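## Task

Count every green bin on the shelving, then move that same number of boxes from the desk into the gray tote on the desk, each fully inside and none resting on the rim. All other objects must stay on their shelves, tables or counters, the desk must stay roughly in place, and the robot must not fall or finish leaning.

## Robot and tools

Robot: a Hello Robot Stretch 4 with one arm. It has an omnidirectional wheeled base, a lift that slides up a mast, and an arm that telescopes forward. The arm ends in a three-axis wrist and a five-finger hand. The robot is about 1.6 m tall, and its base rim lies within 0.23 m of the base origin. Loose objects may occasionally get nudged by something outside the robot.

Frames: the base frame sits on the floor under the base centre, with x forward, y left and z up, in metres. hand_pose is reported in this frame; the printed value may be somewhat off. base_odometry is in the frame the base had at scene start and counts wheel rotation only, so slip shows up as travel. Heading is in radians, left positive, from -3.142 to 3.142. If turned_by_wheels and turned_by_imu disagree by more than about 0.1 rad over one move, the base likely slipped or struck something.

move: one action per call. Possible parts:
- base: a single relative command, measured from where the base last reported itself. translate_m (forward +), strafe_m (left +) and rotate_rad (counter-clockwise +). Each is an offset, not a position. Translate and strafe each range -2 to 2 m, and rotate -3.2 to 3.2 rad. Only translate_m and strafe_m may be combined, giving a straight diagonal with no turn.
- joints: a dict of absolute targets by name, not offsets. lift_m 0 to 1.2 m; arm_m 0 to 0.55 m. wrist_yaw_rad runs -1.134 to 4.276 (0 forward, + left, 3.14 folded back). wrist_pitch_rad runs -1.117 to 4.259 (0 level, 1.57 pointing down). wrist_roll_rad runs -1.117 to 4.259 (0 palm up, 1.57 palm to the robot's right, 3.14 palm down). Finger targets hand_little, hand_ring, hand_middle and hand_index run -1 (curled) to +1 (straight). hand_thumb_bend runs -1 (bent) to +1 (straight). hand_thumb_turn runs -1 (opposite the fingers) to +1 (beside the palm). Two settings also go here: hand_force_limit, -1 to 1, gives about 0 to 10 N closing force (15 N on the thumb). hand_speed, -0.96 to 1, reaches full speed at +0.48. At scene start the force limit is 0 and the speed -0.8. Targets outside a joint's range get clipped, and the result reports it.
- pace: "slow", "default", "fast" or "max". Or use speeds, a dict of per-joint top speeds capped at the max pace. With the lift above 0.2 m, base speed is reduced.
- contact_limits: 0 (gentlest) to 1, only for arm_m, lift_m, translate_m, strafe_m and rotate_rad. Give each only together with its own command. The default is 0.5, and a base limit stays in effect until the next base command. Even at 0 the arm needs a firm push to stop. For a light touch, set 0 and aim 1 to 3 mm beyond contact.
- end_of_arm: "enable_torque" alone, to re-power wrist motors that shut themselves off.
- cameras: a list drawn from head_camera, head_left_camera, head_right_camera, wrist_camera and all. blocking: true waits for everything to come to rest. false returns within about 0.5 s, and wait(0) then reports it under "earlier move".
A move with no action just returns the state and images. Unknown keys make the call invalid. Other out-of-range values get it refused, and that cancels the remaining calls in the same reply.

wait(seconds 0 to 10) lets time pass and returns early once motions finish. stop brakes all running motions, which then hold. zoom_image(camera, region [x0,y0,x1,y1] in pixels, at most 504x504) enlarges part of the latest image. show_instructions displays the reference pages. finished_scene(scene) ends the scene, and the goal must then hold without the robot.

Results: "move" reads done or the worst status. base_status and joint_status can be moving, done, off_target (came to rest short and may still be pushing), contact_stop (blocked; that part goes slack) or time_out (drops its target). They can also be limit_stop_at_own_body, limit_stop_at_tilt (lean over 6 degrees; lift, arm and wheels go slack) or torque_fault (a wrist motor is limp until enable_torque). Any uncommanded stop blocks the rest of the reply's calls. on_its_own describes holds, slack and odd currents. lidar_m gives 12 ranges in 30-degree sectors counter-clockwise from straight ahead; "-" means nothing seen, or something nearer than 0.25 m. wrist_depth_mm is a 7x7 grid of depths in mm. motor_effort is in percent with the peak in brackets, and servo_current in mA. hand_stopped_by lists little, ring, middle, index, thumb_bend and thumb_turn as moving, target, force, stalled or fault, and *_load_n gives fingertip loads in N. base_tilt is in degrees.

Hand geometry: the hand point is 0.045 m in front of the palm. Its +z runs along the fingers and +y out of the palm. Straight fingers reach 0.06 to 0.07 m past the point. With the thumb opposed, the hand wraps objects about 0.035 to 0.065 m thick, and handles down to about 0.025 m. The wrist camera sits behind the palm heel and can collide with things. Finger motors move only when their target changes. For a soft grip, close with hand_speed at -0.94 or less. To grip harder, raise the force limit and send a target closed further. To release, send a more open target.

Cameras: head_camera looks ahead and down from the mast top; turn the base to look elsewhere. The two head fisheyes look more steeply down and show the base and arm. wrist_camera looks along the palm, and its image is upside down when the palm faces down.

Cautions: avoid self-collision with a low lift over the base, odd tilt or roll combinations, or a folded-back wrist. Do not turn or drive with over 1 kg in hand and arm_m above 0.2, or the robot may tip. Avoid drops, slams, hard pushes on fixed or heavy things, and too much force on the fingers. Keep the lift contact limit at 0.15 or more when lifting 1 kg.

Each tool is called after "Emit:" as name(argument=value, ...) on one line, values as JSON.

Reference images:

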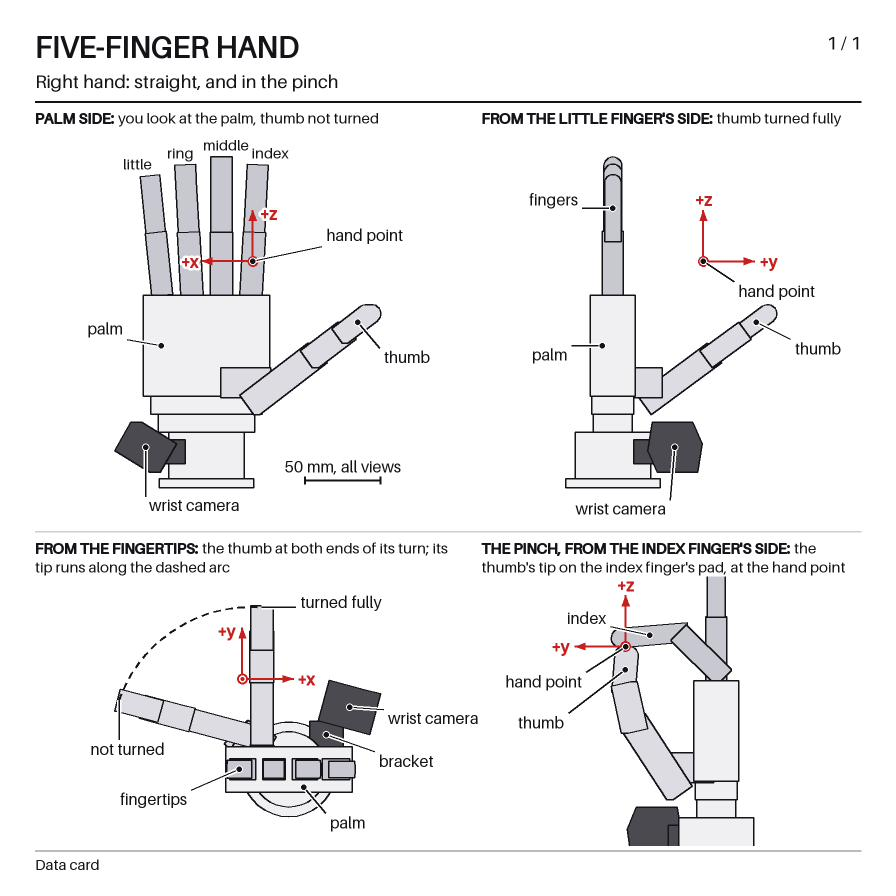

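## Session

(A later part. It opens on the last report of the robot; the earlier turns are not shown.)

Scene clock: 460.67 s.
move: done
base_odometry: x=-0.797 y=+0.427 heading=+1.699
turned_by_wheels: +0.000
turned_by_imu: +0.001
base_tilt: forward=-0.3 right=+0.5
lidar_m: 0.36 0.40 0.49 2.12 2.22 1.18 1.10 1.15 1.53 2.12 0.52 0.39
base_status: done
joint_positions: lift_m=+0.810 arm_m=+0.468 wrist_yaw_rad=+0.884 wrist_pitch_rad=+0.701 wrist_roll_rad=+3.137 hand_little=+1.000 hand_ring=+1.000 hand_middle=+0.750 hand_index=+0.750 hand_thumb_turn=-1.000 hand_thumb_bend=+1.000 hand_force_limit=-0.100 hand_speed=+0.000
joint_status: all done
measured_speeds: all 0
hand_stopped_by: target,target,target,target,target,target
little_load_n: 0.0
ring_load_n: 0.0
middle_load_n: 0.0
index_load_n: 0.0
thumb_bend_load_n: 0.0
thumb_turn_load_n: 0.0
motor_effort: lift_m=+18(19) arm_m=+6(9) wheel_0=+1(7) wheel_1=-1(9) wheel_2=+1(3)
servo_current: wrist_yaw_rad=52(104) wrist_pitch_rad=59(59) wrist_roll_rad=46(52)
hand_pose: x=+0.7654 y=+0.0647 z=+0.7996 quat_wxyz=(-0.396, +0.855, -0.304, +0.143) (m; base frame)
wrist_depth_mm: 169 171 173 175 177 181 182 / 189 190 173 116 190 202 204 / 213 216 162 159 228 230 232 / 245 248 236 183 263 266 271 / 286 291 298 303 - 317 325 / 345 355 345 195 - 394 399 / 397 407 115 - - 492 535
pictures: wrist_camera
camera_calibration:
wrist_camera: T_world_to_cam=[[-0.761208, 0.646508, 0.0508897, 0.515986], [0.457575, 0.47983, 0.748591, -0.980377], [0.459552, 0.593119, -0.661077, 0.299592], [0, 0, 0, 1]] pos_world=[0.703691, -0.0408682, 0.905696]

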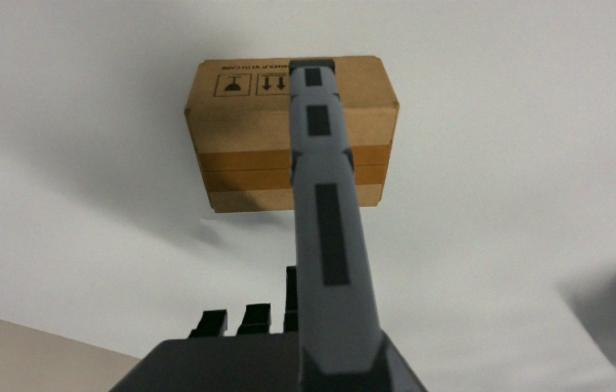

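Emit:
move(base={"strafe_m": -0.004}, joints={"arm_m": 0.471})

Emit:
move(joints={"lift_m": 0.783}, contact_limits={"lift_m": 0.2}, pace="slow")

Emit:
move(joints={"hand_index": 0.3, "hand_middle": 0.3, "hand_thumb_bend": 0.0, "hand_speed": -0.94, "hand_force_limit": -0.4})

Emit:
move(joints={"hand_index": 0.05, "hand_middle": 0.1, "hand_thumb_bend": -0.1, "hand_force_limit": -0.1}, cameras=["wrist_camera"])

Scene clock: 465.50 s.
move: done
base_odometry: x=-0.793 y=+0.428 heading=+1.699
turned_by_wheels: +0.000
turned_by_imu: +0.001
base_tilt: forward=-0.3 right=+0.5
lidar_m: 0.36 0.36 0.53 2.12 2.23 1.17 1.09 1.14 1.55 2.11 0.52 0.39
base_status: done
joint_positions: lift_m=+0.810 arm_m=+0.471 wrist_yaw_rad=+0.884 wrist_pitch_rad=+0.701 wrist_roll_rad=+3.137 hand_little=+1.000 hand_ring=+1.000 hand_middle=+0.750 hand_index=+0.750 hand_thumb_turn=-1.000 hand_thumb_bend=+1.000 hand_force_limit=-0.100 hand_speed=+0.000
joint_status: all done
measured_speeds: all 0
hand_stopped_by: target,target,target,target,target,target
little_load_n: 0.0
ring_load_n: 0.0
middle_load_n: 0.0
index_load_n: 0.0
thumb_bend_load_n: 0.0
thumb_turn_load_n: 0.0
motor_effort: lift_m=+18(18) arm_m=+6(9) wheel_0=-1(7) wheel_1=-2(7) wheel_2=+1(4)
servo_current: wrist_yaw_rad=52(59) wrist_pitch_rad=46(59) wrist_roll_rad=46(52)
hand_pose: x=+0.7684 y=+0.0647 z=+0.7996 quat_wxyz=(-0.396, +0.855, -0.304, +0.143) (m; base frame)
wrist_depth_mm: 169 171 173 175 177 181 182 / 189 191 183 116 190 202 204 / 213 216 163 159 220 230 233 / 244 248 243 183 263 266 272 / 286 291 297 303 - 319 325 / 343 353 345 195 - 392 402 / 392 407 115 - - 488 525
pictures: none

Scene clock: 466.53 s.
move: done
base_odometry: x=-0.793 y=+0.428 heading=+1.699
turned_by_wheels: +0.000
turned_by_imu: +0.000
base_tilt: forward=-0.3 right=+0.5
lidar_m: 0.37 0.37 0.53 2.12 2.23 1.17 1.10 1.13 1.56 2.11 0.53 0.38
base_status: not commanded
joint_positions: lift_m=+0.783 arm_m=+0.471 wrist_yaw_rad=+0.884 wrist_pitch_rad=+0.701 wrist_roll_rad=+3.137 hand_little=+1.000 hand_ring=+1.000 hand_middle=+0.750 hand_index=+0.750 hand_thumb_turn=-1.000 hand_thumb_bend=+1.000 hand_force_limit=-0.100 hand_speed=+0.000
joint_status: all done
measured_speeds: all 0
hand_stopped_by: target,target,target,target,target,target
little_load_n: 0.0
ring_load_n: 0.0
middle_load_n: 0.0
index_load_n: 0.0
thumb_bend_load_n: 0.0
thumb_turn_load_n: 0.0
motor_effort: lift_m=+18(18) arm_m=+7(7) wheel_0=-1(1) wheel_1=-2(2) wheel_2=+1(1)
servo_current: wrist_yaw_rad=65(65) wrist_pitch_rad=39(65) wrist_roll_rad=46(52)
contact_limits: lift_m 0.2
hand_pose: x=+0.7684 y=+0.0647 z=+0.7726 quat_wxyz=(-0.396, +0.855, -0.304, +0.143) (m; base frame)
wrist_depth_mm: 144 145 147 149 151 153 154 / 160 162 161 116 165 172 174 / 185 183 141 - 138 194 198 / 208 210 147 - 149 227 229 / 243 247 242 206 - 271 274 / 291 300 285 211 - 332 342 / 368 347 115 - - 415 449
pictures: none

Scene clock: 471.23 s.
move: off_target
base_odometry: x=-0.793 y=+0.428 heading=+1.699
turned_by_wheels: +0.000
turned_by_imu: +0.001
base_tilt: forward=-0.3 right=+0.6
lidar_m: 0.36 0.38 0.49 2.13 2.22 1.18 1.10 1.13 1.54 2.11 0.52 0.38
base_status: not commanded
joint_positions: lift_m=+0.783 arm_m=+0.471 wrist_yaw_rad=+0.884 wrist_pitch_rad=+0.701 wrist_roll_rad=+3.137 hand_little=+1.000 hand_ring=+1.000 hand_middle=+0.300 hand_index=+0.300 hand_thumb_turn=-1.000 hand_thumb_bend=+0.626 hand_force_limit=-0.400 hand_speed=-0.940
joint_status: hand_thumb_bend off_target (ended at +0.626, target +0.000); the others done
measured_speeds: all 0
hand_stopped_by: target,target,target,target,force,target
little_load_n: 0.0
ring_load_n: 0.0
middle_load_n: 4.0
index_load_n: 1.0
thumb_bend_load_n: 4.5
thumb_turn_load_n: 0.5
motor_effort: lift_m=+17(19) arm_m=+7(7) wheel_0=-1(1) wheel_1=-2(2) wheel_2=+0(1)
servo_current: wrist_yaw_rad=39(65) wrist_pitch_rad=59(72) wrist_roll_rad=46(59)
contact_limits: lift_m 0.2
hand_pose: x=+0.7684 y=+0.0647 z=+0.7726 quat_wxyz=(-0.396, +0.855, -0.304, +0.143) (m; base frame)
wrist_depth_mm: 144 145 147 149 151 153 154 / 160 162 160 162 165 171 174 / 185 184 149 130 143 195 198 / 208 211 147 - 148 228 229 / 242 248 243 174 - 271 274 / 290 298 287 168 - 330 343 / 373 345 115 - - 418 452
pictures: none

Scene clock: 472.40 s.
move: off_target
base_odometry: x=-0.793 y=+0.428 heading=+1.699
turned_by_wheels: +0.000
turned_by_imu: +0.000
base_tilt: forward=-0.3 right=+0.5
lidar_m: 0.36 0.38 0.49 2.12 2.23 1.16 1.11 1.13 1.52 2.11 0.52 0.37
base_status: not commanded
joint_positions: lift_m=+0.783 arm_m=+0.471 wrist_yaw_rad=+0.884 wrist_pitch_rad=+0.701 wrist_roll_rad=+3.137 hand_little=+1.000 hand_ring=+1.000 hand_middle=+0.296 hand_index=+0.285 hand_thumb_turn=-1.000 hand_thumb_bend=+0.625 hand_force_limit=-0.100 hand_speed=-0.940
joint_status: hand_middle off_target (ended at +0.296, target +0.100); hand_index off_target (ended at +0.285, target +0.050); hand_thumb_bend off_target (ended at +0.625, target -0.100); the others done
measured_speeds: all 0
hand_stopped_by: target,target,force,force,force,target
little_load_n: 0.0
ring_load_n: 0.0
middle_load_n: 3.0
index_load_n: 4.5
thumb_bend_load_n: 7.0
thumb_turn_load_n: -0.5
motor_effort: lift_m=+18(18) arm_m=+7(7) wheel_0=-1(1) wheel_1=-2(2) wheel_2=+0(1)
servo_current: wrist_yaw_rad=59(65) wrist_pitch_rad=46(65) wrist_roll_rad=46(52)
contact_limits: lift_m 0.2
hand_pose: x=+0.7684 y=+0.0647 z=+0.7726 quat_wxyz=(-0.396, +0.855, -0.304, +0.143) (m; base frame)
wrist_depth_mm: 144 145 147 149 151 153 155 / 160 162 160 162 165 172 174 / 183 183 145 117 142 195 197 / 208 210 148 - 149 228 229 / 243 246 242 175 - 268 274 / 291 300 286 168 - 330 343 / 368 347 115 - - 418 449
pictures: wrist_camera
camera_calibration:
wrist_camera: T_world_to_cam=[[-0.761208, 0.646508, 0.0508897, 0.519644], [0.457575, 0.47983, 0.748591, -0.961538], [0.459552, 0.593119, -0.661077, 0.280364], [0, 0, 0, 1]] pos_world=[0.706691, -0.0408682, 0.878696]

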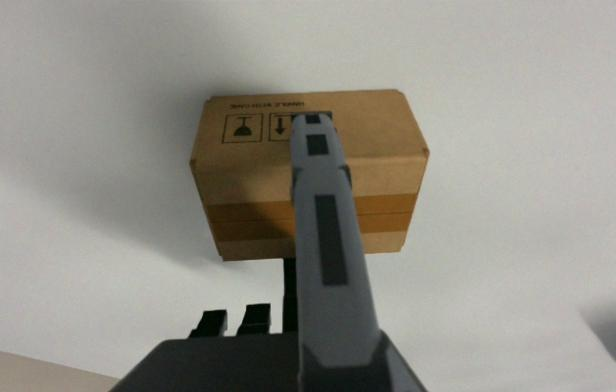

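Emit:
move(joints={"lift_m": 1.0})

Emit:
move(base={"strafe_m": 0.624}, joints={"arm_m": 0.13, "wrist_yaw_rad": 0.035, "hand_ring": 0.5, "hand_little": 0.5, "hand_speed": -0.5}, cameras=["wrist_camera", "head_camera"])

Emit:
zoom_image(camera="head_camera", region=[110, 300, 310, 450])

Scene clock: 481.00 s.
move: done
base_odometry: x=-0.793 y=+0.428 heading=+1.699
turned_by_wheels: +0.000
turned_by_imu: +0.001
base_tilt: forward=-0.3 right=+0.5
lidar_m: 0.35 0.38 0.55 2.11 2.23 1.18 1.11 1.15 1.54 2.11 0.51 0.37
base_status: not commanded
joint_positions: lift_m=+1.000 arm_m=+0.471 wrist_yaw_rad=+0.884 wrist_pitch_rad=+0.701 wrist_roll_rad=+3.137 hand_little=+1.000 hand_ring=+1.000 hand_middle=+0.296 hand_index=+0.285 hand_thumb_turn=-1.000 hand_thumb_bend=+0.625 hand_force_limit=-0.100 hand_speed=-0.940
joint_status: all done
measured_speeds: all 0
hand_stopped_by: target,target,force,force,force,target
little_load_n: 0.0
ring_load_n: 0.0
middle_load_n: 3.0
index_load_n: 4.5
thumb_bend_load_n: 7.0
thumb_turn_load_n: -0.5
motor_effort: lift_m=+25(28) arm_m=+7(7) wheel_0=-1(1) wheel_1=-2(2) wheel_2=+0(1)
servo_current: wrist_yaw_rad=52(65) wrist_pitch_rad=52(59) wrist_roll_rad=52(52)
hand_pose: x=+0.7684 y=+0.0647 z=+0.9890 quat_wxyz=(-0.396, +0.855, -0.304, +0.143) (m; base frame)
wrist_depth_mm: 351 353 359 362 368 373 377 / 389 394 389 384 402 415 421 / 439 445 148 118 142 469 439 / 473 508 148 - 148 554 554 / 445 535 591 175 - 661 676 / 415 500 574 168 - 809 878 / 394 433 115 - - 1921 1808
pictures: none

Scene clock: 484.40 s.
move: done
base_odometry: x=-1.412 y=+0.348 heading=+1.699
turned_by_wheels: +0.000
turned_by_imu: +0.001
base_tilt: forward=-0.3 right=+0.5
lidar_m: 0.34 0.37 1.57 1.49 1.53 1.18 1.11 1.15 1.56 2.71 0.52 0.35
base_status: done
joint_positions: lift_m=+1.000 arm_m=+0.130 wrist_yaw_rad=+0.037 wrist_pitch_rad=+0.701 wrist_roll_rad=+3.137 hand_little=+0.500 hand_ring=+0.500 hand_middle=+0.296 hand_index=+0.285 hand_thumb_turn=-1.000 hand_thumb_bend=+0.625 hand_force_limit=-0.100 hand_speed=-0.500
joint_status: all done
measured_speeds: all 0
hand_stopped_by: target,target,force,force,force,target
little_load_n: 0.0
ring_load_n: 0.0
middle_load_n: 3.0
index_load_n: 4.5
thumb_bend_load_n: 7.0
thumb_turn_load_n: -0.5
motor_effort: lift_m=+23(25) arm_m=-7(9) wheel_0=+2(10) wheel_1=-1(12) wheel_2=+1(3)
servo_current: wrist_yaw_rad=46(117) wrist_pitch_rad=39(65) wrist_roll_rad=52(59)
hand_pose: x=+0.4334 y=-0.0520 z=+0.9891 quat_wxyz=(-0.303, +0.654, -0.628, +0.293) (m; base frame)
wrist_depth_mm: 351 347 351 355 368 370 379 / 276 279 276 278 320 418 424 / 338 407 148 117 142 477 484 / 500 427 148 - 148 554 1182 / 591 413 191 - - 654 1060 / 715 741 174 163 - 946 931 / 809 831 115 - - 854 842
pictures: head_camera, wrist_camera
camera_calibration:
wrist_camera: T_world_to_cam=[[-0.0201638, 0.9985, 0.0508951, 0.0262868], [0.662602, -0.0247747, 0.748562, -1.02941], [0.7487, 0.048817, -0.661109, 0.493042], [0, 0, 0, 1]] pos_world=[0.313481, -0.0758196, 1.0952]

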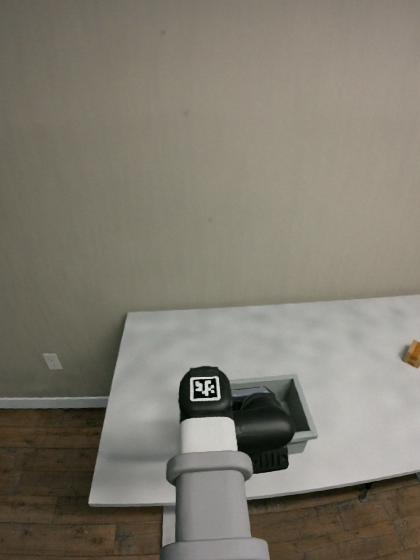

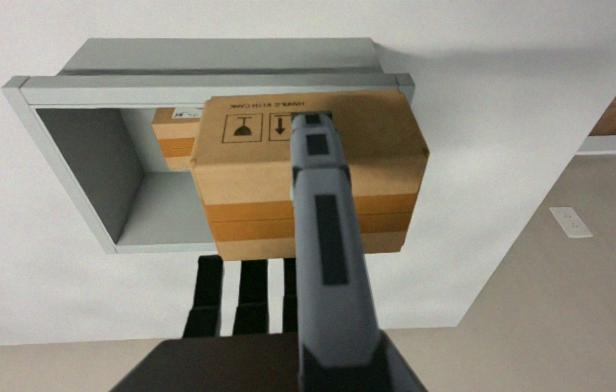

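Scaled by 2.520 from the camera's 420x560 image, which has a finer 1200x1600 frame.

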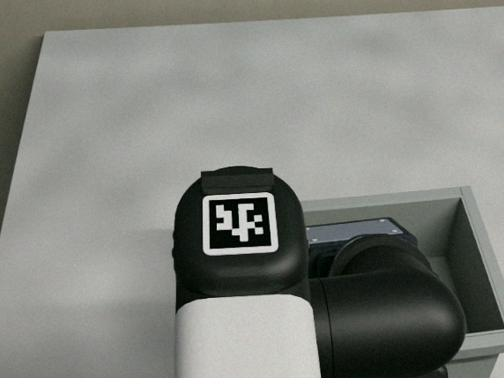

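Emit:
move(joints={"arm_m": 0.259})

Emit:
move(joints={"lift_m": 0.9}, contact_limits={"lift_m": 0.2}, cameras=["wrist_camera"])

Scene clock: 499.40 s.
move: done
base_odometry: x=-1.412 y=+0.348 heading=+1.699
turned_by_wheels: +0.000
turned_by_imu: +0.001
base_tilt: forward=-0.3 right=+0.5
lidar_m: 0.34 0.37 1.57 1.50 1.57 1.19 1.13 1.16 1.55 2.72 0.50 0.37
base_status: not commanded
joint_positions: lift_m=+1.000 arm_m=+0.259 wrist_yaw_rad=+0.037 wrist_pitch_rad=+0.701 wrist_roll_rad=+3.137 hand_little=+0.500 hand_ring=+0.500 hand_middle=+0.296 hand_index=+0.285 hand_thumb_turn=-1.000 hand_thumb_bend=+0.625 hand_force_limit=-0.100 hand_speed=-0.500
joint_status: all done
measured_speeds: all 0
hand_stopped_by: target,target,force,force,force,target
little_load_n: 0.0
ring_load_n: 0.0
middle_load_n: 3.0
index_load_n: 4.5
thumb_bend_load_n: 7.0
thumb_turn_load_n: -0.5
motor_effort: lift_m=+23(24) arm_m=+7(9) wheel_0=+1(2) wheel_1=-1(1) wheel_2=+1(1)
servo_current: wrist_yaw_rad=39(72) wrist_pitch_rad=52(65) wrist_roll_rad=46(59)
hand_pose: x=+0.5621 y=-0.0520 z=+0.9891 quat_wxyz=(-0.303, +0.654, -0.628, +0.293) (m; base frame)
wrist_depth_mm: 291 310 310 309 274 373 375 / 291 373 377 384 309 418 421 / 320 322 145 118 142 473 492 / 504 517 147 - 148 549 1042 / 585 603 191 - - 647 904 / 723 732 174 159 - 798 788 / 691 699 115 - - 732 723
pictures: none

Scene clock: 500.83 s.
move: done
base_odometry: x=-1.412 y=+0.348 heading=+1.699
turned_by_wheels: +0.000
turned_by_imu: +0.000
base_tilt: forward=-0.3 right=+0.5
lidar_m: 0.35 0.39 1.56 1.48 1.54 1.20 1.12 1.16 1.56 2.73 0.52 0.36
base_status: not commanded
joint_positions: lift_m=+0.900 arm_m=+0.259 wrist_yaw_rad=+0.037 wrist_pitch_rad=+0.701 wrist_roll_rad=+3.137 hand_little=+0.500 hand_ring=+0.500 hand_middle=+0.296 hand_index=+0.285 hand_thumb_turn=-1.000 hand_thumb_bend=+0.625 hand_force_limit=-0.100 hand_speed=-0.500
joint_status: all done
measured_speeds: all 0
hand_stopped_by: target,target,force,force,force,target
little_load_n: 0.0
ring_load_n: 0.0
middle_load_n: 3.0
index_load_n: 5.0
thumb_bend_load_n: 7.0
thumb_turn_load_n: -0.5
motor_effort: lift_m=+19(21) arm_m=+6(7) wheel_0=+1(2) wheel_1=-1(1) wheel_2=+1(1)
servo_current: wrist_yaw_rad=39(59) wrist_pitch_rad=52(72) wrist_roll_rad=52(59)
contact_limits: lift_m 0.2
hand_pose: x=+0.5621 y=-0.0520 z=+0.8895 quat_wxyz=(-0.303, +0.654, -0.628, +0.293) (m; base frame)
wrist_depth_mm: 242 215 227 221 229 157 274 / 264 232 229 228 228 176 307 / 287 301 145 117 142 327 349 / 263 265 147 - 149 399 407 / 242 243 190 - - 477 500 / 517 535 174 159 - 580 788 / 647 609 115 - - 723 715
pictures: wrist_camera
camera_calibration:
wrist_camera: T_world_to_cam=[[-0.0201638, 0.9985, 0.0508951, 0.033951], [0.662602, -0.0247747, 0.748562, -1.04013], [0.7487, 0.048817, -0.661109, 0.330838], [0, 0, 0, 1]] pos_world=[0.442181, -0.0758196, 0.995596]

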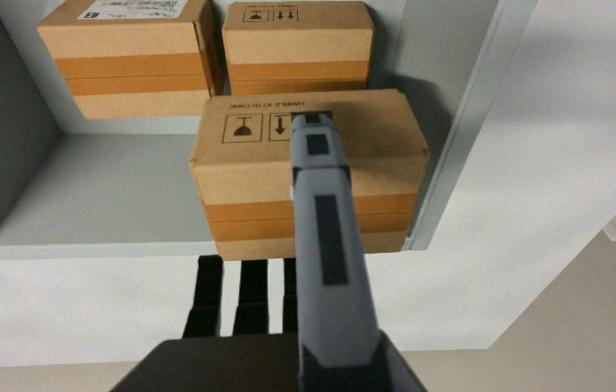

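Emit:
move(joints={"lift_m": 0.841}, contact_limits={"lift_m": 0.1}, pace="slow", cameras=["wrist_camera"])

Scene clock: 506.10 s.
move: done
base_odometry: x=-1.412 y=+0.348 heading=+1.699
turned_by_wheels: +0.000
turned_by_imu: +0.001
base_tilt: forward=-0.3 right=+0.5
lidar_m: 0.35 0.39 1.55 1.49 1.56 1.18 1.12 1.15 1.57 2.73 0.52 0.37
base_status: not commanded
joint_positions: lift_m=+0.841 arm_m=+0.259 wrist_yaw_rad=+0.037 wrist_pitch_rad=+0.701 wrist_roll_rad=+3.137 hand_little=+0.500 hand_ring=+0.500 hand_middle=+0.296 hand_index=+0.285 hand_thumb_turn=-1.000 hand_thumb_bend=+0.625 hand_force_limit=-0.100 hand_speed=-0.500
joint_status: all done
measured_speeds: all 0
hand_stopped_by: target,target,force,force,force,target
little_load_n: 0.0
ring_load_n: 0.0
middle_load_n: 3.0
index_load_n: 5.0
thumb_bend_load_n: 7.0
thumb_turn_load_n: -0.5
motor_effort: lift_m=+18(19) arm_m=+6(7) wheel_0=+1(2) wheel_1=-1(1) wheel_2=+1(1)
servo_current: wrist_yaw_rad=65(65) wrist_pitch_rad=46(59) wrist_roll_rad=52(52)
contact_limits: lift_m 0.1
hand_pose: x=+0.5621 y=-0.0520 z=+0.8305 quat_wxyz=(-0.303, +0.654, -0.628, +0.293) (m; base frame)
wrist_depth_mm: 193 193 197 198 205 153 - / 170 172 177 172 178 153 123 / 189 189 148 118 142 153 123 / 255 257 147 - 148 154 135 / 229 231 193 171 - 166 392 / 204 205 175 163 - 442 473 / 512 492 115 - - 574 715
pictures: wrist_camera
camera_calibration:
wrist_camera: T_world_to_cam=[[-0.0201638, 0.9985, 0.0508951, 0.0369538], [0.662602, -0.0247747, 0.748562, -0.995969], [0.7487, 0.048817, -0.661109, 0.291832], [0, 0, 0, 1]] pos_world=[0.442181, -0.0758196, 0.936596]

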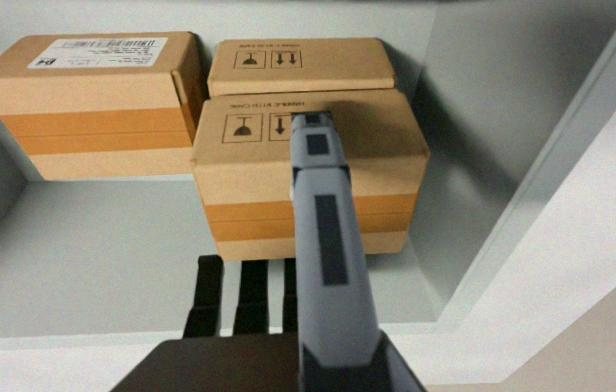

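Emit:
move(joints={"lift_m": 0.837}, contact_limits={"lift_m": 0.0}, pace="slow", cameras=["wrist_camera"])

Emit:
zoom_image(camera="wrist_camera", region=[150, 10, 450, 290])

Scene clock: 514.40 s.
move: done
base_odometry: x=-1.412 y=+0.348 heading=+1.699
turned_by_wheels: +0.000
turned_by_imu: +0.001
base_tilt: forward=-0.3 right=+0.5
lidar_m: 0.34 0.38 1.57 1.50 1.56 1.19 1.12 1.14 1.55 2.74 0.50 0.36
base_status: not commanded
joint_positions: lift_m=+0.837 arm_m=+0.259 wrist_yaw_rad=+0.037 wrist_pitch_rad=+0.701 wrist_roll_rad=+3.137 hand_little=+0.500 hand_ring=+0.500 hand_middle=+0.296 hand_index=+0.285 hand_thumb_turn=-1.000 hand_thumb_bend=+0.625 hand_force_limit=-0.100 hand_speed=-0.500
joint_status: all done
measured_speeds: all 0
hand_stopped_by: target,target,force,force,force,target
little_load_n: 0.0
ring_load_n: 0.0
middle_load_n: 3.0
index_load_n: 4.5
thumb_bend_load_n: 7.0
thumb_turn_load_n: -0.5
motor_effort: lift_m=+18(19) arm_m=+6(7) wheel_0=+2(2) wheel_1=-1(1) wheel_2=+1(1)
servo_current: wrist_yaw_rad=39(59) wrist_pitch_rad=46(52) wrist_roll_rad=52(52)
contact_limits: lift_m 0
hand_pose: x=+0.5621 y=-0.0520 z=+0.8265 quat_wxyz=(-0.303, +0.654, -0.628, +0.293) (m; base frame)
wrist_depth_mm: 189 191 194 194 200 153 - / 167 168 176 170 186 153 123 / 182 185 148 117 142 154 123 / 254 258 148 - 148 154 129 / 229 231 193 171 - 164 384 / 204 206 175 163 - 195 459 / 496 196 115 - - 559 715
pictures: wrist_camera
camera_calibration:
wrist_camera: T_world_to_cam=[[-0.0201638, 0.9985, 0.0508951, 0.0371574], [0.662602, -0.0247747, 0.748562, -0.992974], [0.7487, 0.048817, -0.661109, 0.289188], [0, 0, 0, 1]] pos_world=[0.442181, -0.0758196, 0.932596]

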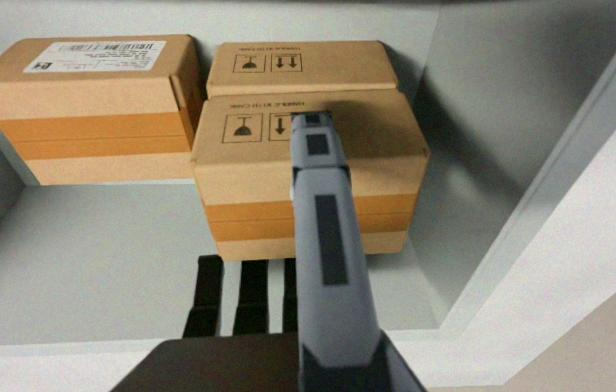

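Scaled by 1.680.

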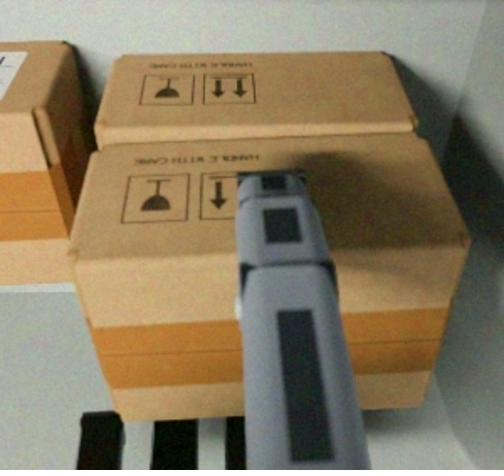

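Emit:
move(joints={"lift_m": 0.834}, contact_limits={"lift_m": 0.0}, pace="slow", cameras=["wrist_camera"])

Emit:
zoom_image(camera="wrist_camera", region=[150, 10, 450, 290])

Scene clock: 518.97 s.
move: done
base_odometry: x=-1.412 y=+0.348 heading=+1.699
turned_by_wheels: +0.000
turned_by_imu: +0.001
base_tilt: forward=-0.3 right=+0.5
lidar_m: 0.34 0.37 1.58 1.50 1.56 1.20 1.13 1.14 1.53 2.73 0.51 0.36
base_status: not commanded
joint_positions: lift_m=+0.834 arm_m=+0.259 wrist_yaw_rad=+0.037 wrist_pitch_rad=+0.701 wrist_roll_rad=+3.137 hand_little=+0.500 hand_ring=+0.500 hand_middle=+0.296 hand_index=+0.285 hand_thumb_turn=-1.000 hand_thumb_bend=+0.625 hand_force_limit=-0.100 hand_speed=-0.500
joint_status: all done
measured_speeds: all 0
hand_stopped_by: target,target,force,force,force,target
little_load_n: 0.0
ring_load_n: 0.0
middle_load_n: 3.0
index_load_n: 4.5
thumb_bend_load_n: 7.0
thumb_turn_load_n: -0.5
motor_effort: lift_m=+16(18) arm_m=+6(7) wheel_0=+1(2) wheel_1=+0(1) wheel_2=+1(1)
servo_current: wrist_yaw_rad=39(59) wrist_pitch_rad=33(65) wrist_roll_rad=52(52)
contact_limits: lift_m 0
hand_pose: x=+0.5621 y=-0.0520 z=+0.8237 quat_wxyz=(-0.303, +0.654, -0.628, +0.293) (m; base frame)
wrist_depth_mm: 186 190 193 193 199 152 - / 167 167 176 169 184 152 122 / 179 182 148 117 141 153 122 / 250 257 148 - 148 154 128 / 229 232 190 172 - 163 387 / 204 205 175 162 - 193 462 / 492 197 115 - - 564 715
pictures: wrist_camera
camera_calibration:
wrist_camera: T_world_to_cam=[[-0.0201638, 0.9985, 0.0508951, 0.0372999], [0.662602, -0.0247747, 0.748562, -0.990879], [0.7487, 0.048817, -0.661109, 0.287337], [0, 0, 0, 1]] pos_world=[0.442181, -0.0758196, 0.929796]

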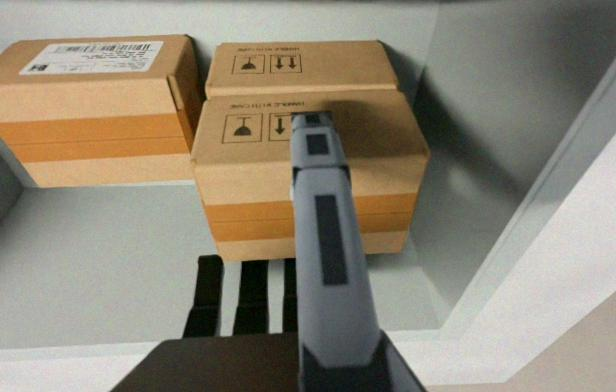

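Scaled by 1.680.

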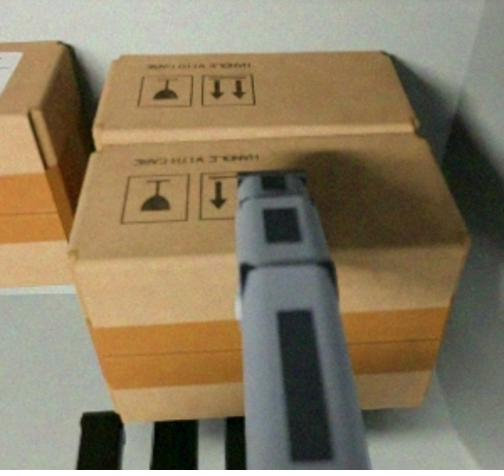

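Emit:
move(joints={"hand_index": 0.65, "hand_middle": 0.65, "hand_ring": 0.65, "hand_little": 0.65, "hand_thumb_bend": 1.0, "hand_speed": -0.85})

Emit:
move(joints={"lift_m": 0.9}, cameras=["wrist_camera"])

Scene clock: 524.23 s.
move: done
base_odometry: x=-1.412 y=+0.348 heading=+1.699
turned_by_wheels: +0.000
turned_by_imu: +0.001
base_tilt: forward=-0.3 right=+0.5
lidar_m: 0.35 0.38 1.57 1.49 1.55 1.19 1.11 1.15 1.56 2.73 0.52 0.38
base_status: not commanded
joint_positions: lift_m=+0.834 arm_m=+0.259 wrist_yaw_rad=+0.037 wrist_pitch_rad=+0.701 wrist_roll_rad=+3.137 hand_little=+0.650 hand_ring=+0.650 hand_middle=+0.650 hand_index=+0.650 hand_thumb_turn=-1.000 hand_thumb_bend=+1.000 hand_force_limit=-0.100 hand_speed=-0.850
joint_status: all done
measured_speeds: all 0
hand_stopped_by: target,target,target,target,target,target
little_load_n: 0.0
ring_load_n: 0.0
middle_load_n: 0.0
index_load_n: 0.0
thumb_bend_load_n: 0.0
thumb_turn_load_n: 0.0
motor_effort: lift_m=+18(18) arm_m=+6(7) wheel_0=+1(2) wheel_1=+0(1) wheel_2=+1(1)
servo_current: wrist_yaw_rad=52(65) wrist_pitch_rad=46(59) wrist_roll_rad=46(52)
contact_limits: lift_m 0
hand_pose: x=+0.5621 y=-0.0520 z=+0.8236 quat_wxyz=(-0.303, +0.654, -0.628, +0.293) (m; base frame)
wrist_depth_mm: 187 189 193 197 198 151 - / 166 168 178 117 188 152 121 / 177 181 151 135 143 152 122 / 250 252 145 - 147 154 - / 230 233 198 169 - 162 382 / 204 207 183 187 - 193 459 / 492 193 115 - - 559 707
pictures: none

Scene clock: 525.47 s.
move: done
base_odometry: x=-1.412 y=+0.348 heading=+1.699
turned_by_wheels: +0.000
turned_by_imu: +0.000
base_tilt: forward=-0.3 right=+0.5
lidar_m: 0.35 0.38 1.55 1.48 1.56 1.19 1.10 1.13 1.56 2.73 0.52 0.37
base_status: not commanded
joint_positions: lift_m=+0.900 arm_m=+0.259 wrist_yaw_rad=+0.037 wrist_pitch_rad=+0.701 wrist_roll_rad=+3.137 hand_little=+0.650 hand_ring=+0.650 hand_middle=+0.650 hand_index=+0.650 hand_thumb_turn=-1.000 hand_thumb_bend=+1.000 hand_force_limit=-0.100 hand_speed=-0.850
joint_status: all done
measured_speeds: all 0
hand_stopped_by: target,target,target,target,target,target
little_load_n: 0.0
ring_load_n: 0.0
middle_load_n: 0.0
index_load_n: 0.0
thumb_bend_load_n: 0.0
thumb_turn_load_n: 0.0
motor_effort: lift_m=+24(27) arm_m=+6(7) wheel_0=+2(2) wheel_1=+0(1) wheel_2=+1(1)
servo_current: wrist_yaw_rad=59(65) wrist_pitch_rad=46(72) wrist_roll_rad=46(52)
hand_pose: x=+0.5621 y=-0.0520 z=+0.8890 quat_wxyz=(-0.303, +0.654, -0.628, +0.293) (m; base frame)
wrist_depth_mm: 242 216 217 218 231 158 276 / 265 231 192 118 202 173 309 / 290 301 294 199 224 330 353 / 264 267 267 268 226 404 410 / 243 246 246 248 - 477 508 / 512 530 180 - - 597 788 / 640 603 115 - - 732 707
pictures: wrist_camera
camera_calibration:
wrist_camera: T_world_to_cam=[[-0.0200963, 0.998498, 0.0509687, 0.0338734], [0.662605, -0.0248743, 0.748556, -1.03976], [0.7487, 0.0488153, -0.66111, 0.330508], [0, 0, 0, 1]] pos_world=[0.442181, -0.0758198, 0.995096]

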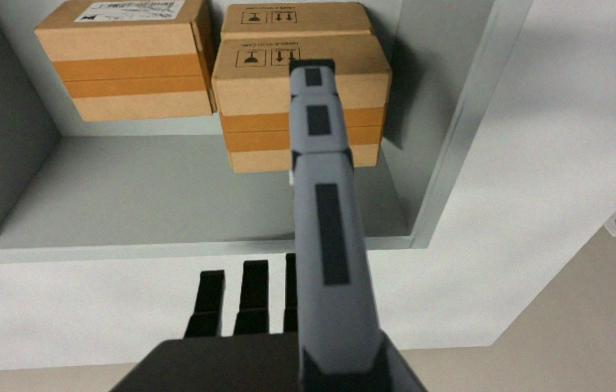

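Emit:
move(joints={"lift_m": 1.0})

Emit:
move(base={"strafe_m": -0.8235}, joints={"arm_m": 0.25, "wrist_yaw_rad": 0.77, "hand_index": 0.75, "hand_middle": 0.75, "hand_ring": 1, "hand_little": 1, "hand_speed": 0.0})

Emit:
move(joints={"arm_m": 0.448, "lift_m": 0.868}, cameras=["wrist_camera"])

Scene clock: 535.10 s.
move: done
base_odometry: x=-1.412 y=+0.348 heading=+1.699
turned_by_wheels: +0.000
turned_by_imu: +0.001
base_tilt: forward=-0.3 right=+0.5
lidar_m: 0.35 0.36 1.57 1.50 1.55 1.18 1.12 1.14 1.56 2.75 0.51 0.36
base_status: not commanded
joint_positions: lift_m=+1.000 arm_m=+0.259 wrist_yaw_rad=+0.037 wrist_pitch_rad=+0.701 wrist_roll_rad=+3.137 hand_little=+0.650 hand_ring=+0.650 hand_middle=+0.650 hand_index=+0.650 hand_thumb_turn=-1.000 hand_thumb_bend=+1.000 hand_force_limit=-0.100 hand_speed=-0.850
joint_status: all done
measured_speeds: all 0
hand_stopped_by: target,target,target,target,target,target
little_load_n: 0.0
ring_load_n: 0.0
middle_load_n: 0.0
index_load_n: 0.0
thumb_bend_load_n: 0.0
thumb_turn_load_n: 0.0
motor_effort: lift_m=+24(27) arm_m=+6(7) wheel_0=+1(2) wheel_1=-1(1) wheel_2=+1(1)
servo_current: wrist_yaw_rad=52(72) wrist_pitch_rad=46(59) wrist_roll_rad=39(52)
hand_pose: x=+0.5621 y=-0.0520 z=+0.9891 quat_wxyz=(-0.303, +0.654, -0.628, +0.293) (m; base frame)
wrist_depth_mm: 294 310 300 260 268 377 382 / 291 375 368 117 304 418 427 / 312 322 327 315 469 473 500 / 500 512 521 525 - 559 1008 / 585 603 591 603 - 676 891 / 707 723 181 - - 788 788 / 699 699 115 - - 723 715
pictures: none

Scene clock: 539.17 s.
move: done
base_odometry: x=-0.595 y=+0.454 heading=+1.699
turned_by_wheels: +0.000
turned_by_imu: +0.000
base_tilt: forward=-0.3 right=+0.5
lidar_m: 0.34 0.39 0.50 2.35 1.63 1.19 1.09 1.13 1.52 1.91 0.52 0.38
base_status: done
joint_positions: lift_m=+1.000 arm_m=+0.250 wrist_yaw_rad=+0.768 wrist_pitch_rad=+0.701 wrist_roll_rad=+3.137 hand_little=+1.000 hand_ring=+1.000 hand_middle=+0.750 hand_index=+0.750 hand_thumb_turn=-1.000 hand_thumb_bend=+1.000 hand_force_limit=-0.100 hand_speed=+0.000
joint_status: all done
measured_speeds: all 0
hand_stopped_by: target,target,target,target,target,target
little_load_n: 0.0
ring_load_n: -0.5
middle_load_n: 0.0
index_load_n: 0.0
thumb_bend_load_n: 0.0
thumb_turn_load_n: 0.5
motor_effort: lift_m=+23(25) arm_m=-6(8) wheel_0=-2(10) wheel_1=+0(10) wheel_2=+1(6)
servo_current: wrist_yaw_rad=20(130) wrist_pitch_rad=59(72) wrist_roll_rad=46(59)
hand_pose: x=+0.5543 y=+0.0496 z=+0.9891 quat_wxyz=(-0.387, +0.836, -0.353, +0.166) (m; base frame)
wrist_depth_mm: 342 353 362 362 368 375 382 / 389 394 399 117 413 421 427 / 439 399 433 445 469 477 480 / 500 512 521 525 - 554 564 / 585 597 615 634 - 634 564 / 615 699 707 195 - 741 661 / 574 640 115 - - 1008 1921
pictures: none

Scene clock: 540.87 s.
move: done
base_odometry: x=-0.595 y=+0.454 heading=+1.699
turned_by_wheels: +0.000
turned_by_imu: +0.000
base_tilt: forward=-0.3 right=+0.6
lidar_m: 0.34 0.38 0.52 2.33 1.65 1.18 1.09 1.14 1.54 1.90 0.52 0.38
base_status: not commanded
joint_positions: lift_m=+0.868 arm_m=+0.448 wrist_yaw_rad=+0.768 wrist_pitch_rad=+0.701 wrist_roll_rad=+3.137 hand_little=+1.000 hand_ring=+1.000 hand_middle=+0.750 hand_index=+0.750 hand_thumb_turn=-1.000 hand_thumb_bend=+1.000 hand_force_limit=-0.100 hand_speed=+0.000
joint_status: all done
measured_speeds: all 0
hand_stopped_by: target,target,target,target,target,target
little_load_n: 0.0
ring_load_n: 0.0
middle_load_n: 0.0
index_load_n: 0.0
thumb_bend_load_n: 0.0
thumb_turn_load_n: 0.0
motor_effort: lift_m=+18(22) arm_m=+7(9) wheel_0=-1(2) wheel_1=+0(0) wheel_2=+1(1)
servo_current: wrist_yaw_rad=46(59) wrist_pitch_rad=46(65) wrist_roll_rad=52(52)
hand_pose: x=+0.7520 y=+0.0496 z=+0.8576 quat_wxyz=(-0.387, +0.836, -0.353, +0.166) (m; base frame)
wrist_depth_mm: 224 227 220 212 229 237 242 / 250 253 243 116 264 267 273 / 281 286 290 224 300 303 307 / 322 330 336 340 - 353 357 / 379 387 394 399 - 421 430 / 433 469 449 195 - 521 535 / 413 449 115 - - 654 707
pictures: wrist_camera
camera_calibration:
wrist_camera: T_world_to_cam=[[-0.681349, 0.730182, 0.0509697, 0.448403], [0.510038, 0.423673, 0.748574, -1.04703], [0.525001, 0.536036, -0.66109, 0.306567], [0, 0, 0, 1]] pos_world=[0.678598, -0.0481458, 0.963596]

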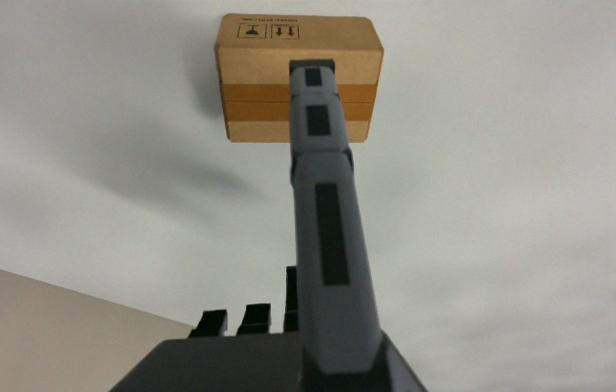

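Emit:
move(base={"strafe_m": 0.0073}, joints={"arm_m": 0.446, "lift_m": 0.81, "wrist_yaw_rad": 0.716}, cameras=["wrist_camera"])

Scene clock: 547.03 s.
move: done
base_odometry: x=-0.603 y=+0.453 heading=+1.699
turned_by_wheels: +0.000
turned_by_imu: +0.001
base_tilt: forward=-0.3 right=+0.6
lidar_m: 0.36 0.38 0.52 2.32 1.64 1.17 1.10 1.13 1.51 1.91 0.54 0.38
base_status: done
joint_positions: lift_m=+0.810 arm_m=+0.446 wrist_yaw_rad=+0.719 wrist_pitch_rad=+0.701 wrist_roll_rad=+3.137 hand_little=+1.000 hand_ring=+1.000 hand_middle=+0.750 hand_index=+0.750 hand_thumb_turn=-1.000 hand_thumb_bend=+1.000 hand_force_limit=-0.100 hand_speed=+0.000
joint_status: all done
measured_speeds: all 0
hand_stopped_by: target,target,target,target,target,target
little_load_n: 0.0
ring_load_n: 0.0
middle_load_n: 0.0
index_load_n: 0.0
thumb_bend_load_n: 0.0
thumb_turn_load_n: 0.0
motor_effort: lift_m=+18(18) arm_m=-6(8) wheel_0=+2(8) wheel_1=-1(6) wheel_2=+0(4)
servo_current: wrist_yaw_rad=65(98) wrist_pitch_rad=59(65) wrist_roll_rad=52(52)
hand_pose: x=+0.7526 y=+0.0430 z=+0.7996 quat_wxyz=(-0.383, +0.827, -0.373, +0.175) (m; base frame)
wrist_depth_mm: 169 171 173 175 177 180 182 / 188 191 163 117 190 202 205 / 213 216 161 155 227 230 232 / 244 248 189 183 263 266 271 / 286 291 298 303 - 319 325 / 345 353 345 195 - 392 399 / 410 407 115 - - 488 530
pictures: wrist_camera
camera_calibration:
wrist_camera: T_world_to_cam=[[-0.644675, 0.762761, 0.0509029, 0.4276], [0.530207, 0.398168, 0.748561, -1.01527], [0.550705, 0.509567, -0.66111, 0.253318], [0, 0, 0, 1]] pos_world=[0.674462, -0.0509906, 0.905696]

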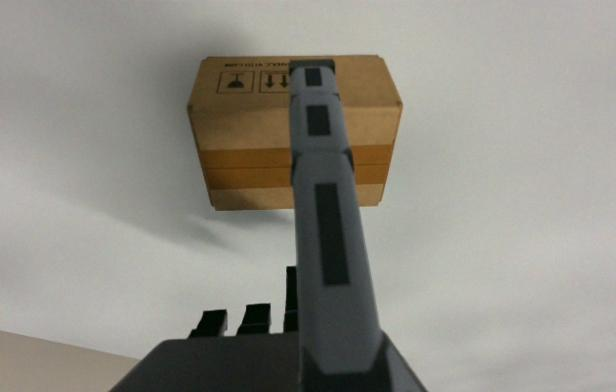

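Emit:
move(joints={"lift_m": 0.783, "arm_m": 0.449}, contact_limits={"lift_m": 0.2}, pace="slow")

Emit:
move(joints={"hand_index": 0.3, "hand_middle": 0.3, "hand_thumb_bend": 0.0, "hand_speed": -0.94, "hand_force_limit": -0.4})

Emit:
move(joints={"hand_index": 0.05, "hand_middle": 0.1, "hand_thumb_bend": -0.1, "hand_force_limit": -0.1}, cameras=["wrist_camera"])

Emit:
move(joints={"lift_m": 1.0})

Scene clock: 553.17 s.
move: done
base_odometry: x=-0.603 y=+0.453 heading=+1.699
turned_by_wheels: +0.000
turned_by_imu: +0.001
base_tilt: forward=-0.3 right=+0.5
lidar_m: 0.37 0.38 0.53 2.33 1.64 1.16 1.10 1.14 1.52 1.91 0.54 0.38
base_status: not commanded
joint_positions: lift_m=+0.783 arm_m=+0.449 wrist_yaw_rad=+0.719 wrist_pitch_rad=+0.701 wrist_roll_rad=+3.137 hand_little=+1.000 hand_ring=+1.000 hand_middle=+0.750 hand_index=+0.750 hand_thumb_turn=-1.000 hand_thumb_bend=+1.000 hand_force_limit=-0.100 hand_speed=+0.000
joint_status: all done
measured_speeds: all 0
hand_stopped_by: target,target,target,target,target,target
little_load_n: -0.5
ring_load_n: 0.0
middle_load_n: 0.0
index_load_n: 0.0
thumb_bend_load_n: 0.0
thumb_turn_load_n: 0.0
motor_effort: lift_m=+17(19) arm_m=+7(8) wheel_0=+2(2) wheel_1=-1(1) wheel_2=+0(0)
servo_current: wrist_yaw_rad=33(65) wrist_pitch_rad=52(72) wrist_roll_rad=52(59)
contact_limits: lift_m 0.2
hand_pose: x=+0.7553 y=+0.0430 z=+0.7726 quat_wxyz=(-0.383, +0.827, -0.373, +0.175) (m; base frame)
wrist_depth_mm: 144 145 147 149 151 152 154 / 159 162 157 117 162 172 174 / 184 183 135 132 135 195 198 / 208 210 144 - 211 227 229 / 243 247 252 256 - 271 274 / 291 298 286 211 - 334 342 / 373 345 115 - - 413 449
pictures: none

Scene clock: 557.83 s.
move: off_target
base_odometry: x=-0.603 y=+0.453 heading=+1.699
turned_by_wheels: +0.000
turned_by_imu: +0.001
base_tilt: forward=-0.3 right=+0.5
lidar_m: 0.35 0.39 0.54 2.33 1.67 1.17 1.10 1.14 1.54 1.93 0.53 0.37
base_status: not commanded
joint_positions: lift_m=+0.783 arm_m=+0.449 wrist_yaw_rad=+0.719 wrist_pitch_rad=+0.701 wrist_roll_rad=+3.137 hand_little=+1.000 hand_ring=+1.000 hand_middle=+0.300 hand_index=+0.300 hand_thumb_turn=-1.000 hand_thumb_bend=+0.629 hand_force_limit=-0.400 hand_speed=-0.940
joint_status: hand_thumb_bend off_target (ended at +0.629, target +0.000); the others done
measured_speeds: all 0
hand_stopped_by: target,target,target,target,force,target
little_load_n: 0.0
ring_load_n: 0.0
middle_load_n: 2.0
index_load_n: 2.5
thumb_bend_load_n: 4.5
thumb_turn_load_n: -0.5
motor_effort: lift_m=+17(19) arm_m=+7(7) wheel_0=+2(2) wheel_1=-1(1) wheel_2=+0(1)
servo_current: wrist_yaw_rad=46(72) wrist_pitch_rad=39(72) wrist_roll_rad=52(59)
contact_limits: lift_m 0.2
hand_pose: x=+0.7553 y=+0.0430 z=+0.7726 quat_wxyz=(-0.383, +0.827, -0.373, +0.175) (m; base frame)
wrist_depth_mm: 144 145 147 149 151 153 154 / 160 162 161 162 165 172 174 / 184 183 148 130 144 195 198 / 208 210 144 - 148 227 229 / 243 246 243 172 - 271 274 / 293 300 286 168 - 330 342 / 368 345 115 - - 413 445
pictures: none

Scene clock: 559.00 s.
move: off_target
base_odometry: x=-0.603 y=+0.453 heading=+1.699
turned_by_wheels: +0.000
turned_by_imu: +0.000
base_tilt: forward=-0.3 right=+0.5
lidar_m: 0.35 0.38 0.52 2.31 1.65 1.16 1.10 1.13 1.53 1.92 0.53 0.39
base_status: not commanded
joint_positions: lift_m=+0.783 arm_m=+0.449 wrist_yaw_rad=+0.719 wrist_pitch_rad=+0.701 wrist_roll_rad=+3.137 hand_little=+1.000 hand_ring=+1.000 hand_middle=+0.291 hand_index=+0.286 hand_thumb_turn=-1.000 hand_thumb_bend=+0.629 hand_force_limit=-0.100 hand_speed=-0.940
joint_status: hand_middle off_target (ended at +0.291, target +0.100); hand_index off_target (ended at +0.286, target +0.050); hand_thumb_bend off_target (ended at +0.629, target -0.100); the others done
measured_speeds: all 0
hand_stopped_by: target,target,force,force,force,target
little_load_n: 0.0
ring_load_n: 0.0
middle_load_n: 3.5
index_load_n: 5.5
thumb_bend_load_n: 8.0
thumb_turn_load_n: -1.0
motor_effort: lift_m=+18(18) arm_m=+7(7) wheel_0=+2(2) wheel_1=-1(1) wheel_2=+0(0)
servo_current: wrist_yaw_rad=39(59) wrist_pitch_rad=46(59) wrist_roll_rad=52(52)
contact_limits: lift_m 0.2
hand_pose: x=+0.7553 y=+0.0430 z=+0.7726 quat_wxyz=(-0.383, +0.827, -0.373, +0.175) (m; base frame)
wrist_depth_mm: 144 145 147 149 151 153 155 / 160 162 161 162 165 172 174 / 184 183 147 129 143 194 197 / 208 210 144 - 149 227 230 / 243 247 242 172 - 268 274 / 291 298 286 168 - 330 342 / 370 343 115 - - 415 445
pictures: wrist_camera
camera_calibration:
wrist_camera: T_world_to_cam=[[-0.644675, 0.762761, 0.0509029, 0.430715], [0.530207, 0.398168, 0.748561, -0.996491], [0.550705, 0.509567, -0.66111, 0.233981], [0, 0, 0, 1]] pos_world=[0.677162, -0.0509906, 0.878696]

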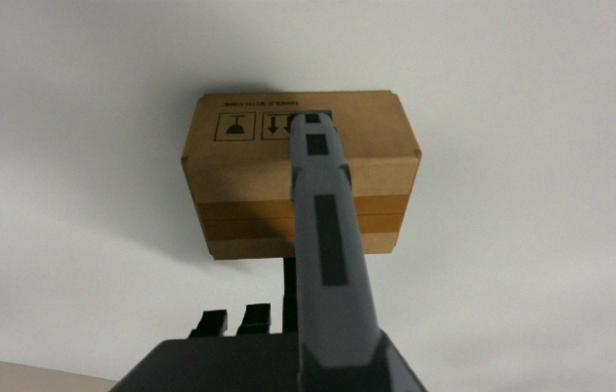

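Scene clock: 561.00 s.
move: done
base_odometry: x=-0.603 y=+0.453 heading=+1.699
turned_by_wheels: +0.000
turned_by_imu: +0.000
base_tilt: forward=-0.3 right=+0.5
lidar_m: 0.36 0.38 0.55 2.34 1.67 1.17 1.09 1.14 1.53 1.92 0.53 0.38
base_status: not commanded
joint_positions: lift_m=+1.000 arm_m=+0.449 wrist_yaw_rad=+0.719 wrist_pitch_rad=+0.701 wrist_roll_rad=+3.137 hand_little=+1.000 hand_ring=+1.000 hand_middle=+0.291 hand_index=+0.286 hand_thumb_turn=-1.000 hand_thumb_bend=+0.629 hand_force_limit=-0.100 hand_speed=-0.940
joint_status: all done
measured_speeds: all 0
hand_stopped_by: target,target,force,force,force,target
little_load_n: 0.0
ring_load_n: 0.0
middle_load_n: 3.5
index_load_n: 5.5
thumb_bend_load_n: 8.0
thumb_turn_load_n: -1.0
motor_effort: lift_m=+24(27) arm_m=+6(7) wheel_0=+2(2) wheel_1=-1(1) wheel_2=+0(0)
servo_current: wrist_yaw_rad=59(78) wrist_pitch_rad=65(65) wrist_roll_rad=46(59)
hand_pose: x=+0.7553 y=+0.0430 z=+0.9890 quat_wxyz=(-0.383, +0.827, -0.373, +0.175) (m; base frame)
wrist_depth_mm: 351 353 355 362 366 373 377 / 389 394 387 387 399 418 424 / 436 445 147 129 143 473 484 / 496 512 144 - 144 554 559 / 469 559 597 172 - 654 668 / 436 508 574 167 - 809 820 / 410 445 115 - - 1025 1576
pictures: none

Emit:
move(base={"strafe_m": 0.7166}, joints={"arm_m": 0.13, "wrist_yaw_rad": 0.015, "hand_ring": 0.5, "hand_little": 0.5, "hand_speed": -0.5})

Emit:
move(joints={"arm_m": 0.255})

Emit:
move(joints={"lift_m": 0.9}, contact_limits={"lift_m": 0.2}, cameras=["wrist_camera"])

Scene clock: 574.03 s.
move: done
base_odometry: x=-1.313 y=+0.361 heading=+1.699
turned_by_wheels: +0.000
turned_by_imu: +0.002
base_tilt: forward=-0.3 right=+0.5
lidar_m: 0.35 0.36 0.53 1.59 1.66 1.19 1.10 1.15 1.55 2.63 0.53 0.38
base_status: done
joint_positions: lift_m=+1.000 arm_m=+0.130 wrist_yaw_rad=+0.017 wrist_pitch_rad=+0.701 wrist_roll_rad=+3.137 hand_little=+0.500 hand_ring=+0.500 hand_middle=+0.291 hand_index=+0.286 hand_thumb_turn=-1.000 hand_thumb_bend=+0.629 hand_force_limit=-0.100 hand_speed=-0.500
joint_status: all done
measured_speeds: all 0
hand_stopped_by: target,target,force,force,force,target
little_load_n: 0.0
ring_load_n: 0.0
middle_load_n: 3.5
index_load_n: 5.5
thumb_bend_load_n: 8.0
thumb_turn_load_n: -1.5
motor_effort: lift_m=+24(25) arm_m=-6(10) wheel_0=+2(10) wheel_1=+0(9) wheel_2=+1(4)
servo_current: wrist_yaw_rad=52(117) wrist_pitch_rad=52(72) wrist_roll_rad=46(59)
hand_pose: x=+0.4323 y=-0.0546 z=+0.9891 quat_wxyz=(-0.300, +0.648, -0.634, +0.296) (m; base frame)
wrist_depth_mm: 351 355 357 357 359 373 377 / 392 387 286 282 285 293 418 / 439 445 147 129 142 355 484 / 504 512 144 - 147 433 559 / 591 603 187 171 - 654 991 / 715 732 174 162 - 809 917 / 831 831 115 - - 842 831
pictures: none

Scene clock: 575.43 s.
move: done
base_odometry: x=-1.313 y=+0.361 heading=+1.699
turned_by_wheels: +0.000
turned_by_imu: +0.000
base_tilt: forward=-0.3 right=+0.5
lidar_m: 0.35 0.36 0.50 1.59 1.66 1.17 1.12 1.16 1.56 2.64 0.52 0.36
base_status: not commanded
joint_positions: lift_m=+1.000 arm_m=+0.255 wrist_yaw_rad=+0.017 wrist_pitch_rad=+0.701 wrist_roll_rad=+3.137 hand_little=+0.500 hand_ring=+0.500 hand_middle=+0.291 hand_index=+0.286 hand_thumb_turn=-1.000 hand_thumb_bend=+0.629 hand_force_limit=-0.100 hand_speed=-0.500
joint_status: all done
measured_speeds: all 0
hand_stopped_by: target,target,force,force,force,target
little_load_n: 0.0
ring_load_n: 0.0
middle_load_n: 3.5
index_load_n: 5.5
thumb_bend_load_n: 8.0
thumb_turn_load_n: -1.0
motor_effort: lift_m=+24(24) arm_m=+6(9) wheel_0=+1(2) wheel_1=+0(0) wheel_2=+1(1)
servo_current: wrist_yaw_rad=46(78) wrist_pitch_rad=39(52) wrist_roll_rad=46(52)
hand_pose: x=+0.5570 y=-0.0546 z=+0.9891 quat_wxyz=(-0.300, +0.648, -0.634, +0.296) (m; base frame)
wrist_depth_mm: 351 277 345 310 274 273 263 / 389 384 342 384 290 306 413 / 436 445 147 129 143 334 480 / 504 512 144 - 144 549 554 / 591 603 187 171 - 654 842 / 707 732 174 163 - 778 809 / 707 707 115 - - 723 723
pictures: none

Scene clock: 576.87 s.
move: done
base_odometry: x=-1.313 y=+0.361 heading=+1.699
turned_by_wheels: +0.000
turned_by_imu: +0.000
base_tilt: forward=-0.3 right=+0.5
lidar_m: 0.34 0.39 0.51 1.58 1.66 1.19 1.11 1.14 1.55 2.63 0.52 0.37
base_status: not commanded
joint_positions: lift_m=+0.900 arm_m=+0.255 wrist_yaw_rad=+0.017 wrist_pitch_rad=+0.701 wrist_roll_rad=+3.137 hand_little=+0.500 hand_ring=+0.500 hand_middle=+0.291 hand_index=+0.286 hand_thumb_turn=-1.000 hand_thumb_bend=+0.629 hand_force_limit=-0.100 hand_speed=-0.500
joint_status: all done
measured_speeds: all 0
hand_stopped_by: target,target,force,force,force,target
little_load_n: 0.0
ring_load_n: 0.0
middle_load_n: 3.5
index_load_n: 5.5
thumb_bend_load_n: 8.0
thumb_turn_load_n: -1.0
motor_effort: lift_m=+18(22) arm_m=+6(7) wheel_0=+1(2) wheel_1=+0(0) wheel_2=+1(1)
servo_current: wrist_yaw_rad=33(65) wrist_pitch_rad=33(59) wrist_roll_rad=52(59)
contact_limits: lift_m 0.2
hand_pose: x=+0.5570 y=-0.0546 z=+0.8895 quat_wxyz=(-0.300, +0.648, -0.634, +0.296) (m; base frame)
wrist_depth_mm: 148 208 248 231 241 239 251 / 277 206 235 225 203 197 198 / 320 204 147 129 142 213 230 / 368 239 144 - 148 276 254 / 430 421 186 172 - 263 480 / 517 530 173 159 - 580 603 / 647 615 115 - - 699 707
pictures: wrist_camera
camera_calibration:
wrist_camera: T_world_to_cam=[[-0.00008688, 0.998702, 0.0509324, 0.0252245], [0.661965, -0.0381182, 0.748565, -1.03717], [0.749535, 0.0337805, -0.661102, 0.333522], [0, 0, 0, 1]] pos_world=[0.436585, -0.0759933, 0.995596]

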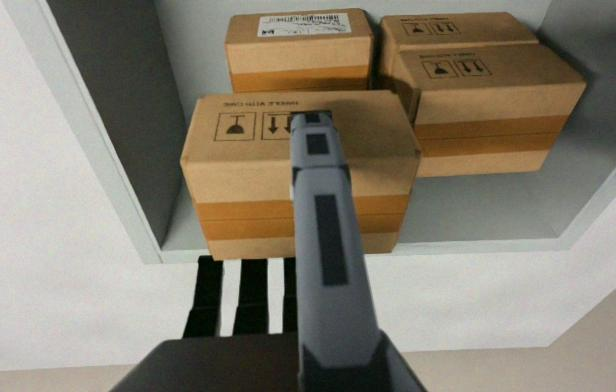

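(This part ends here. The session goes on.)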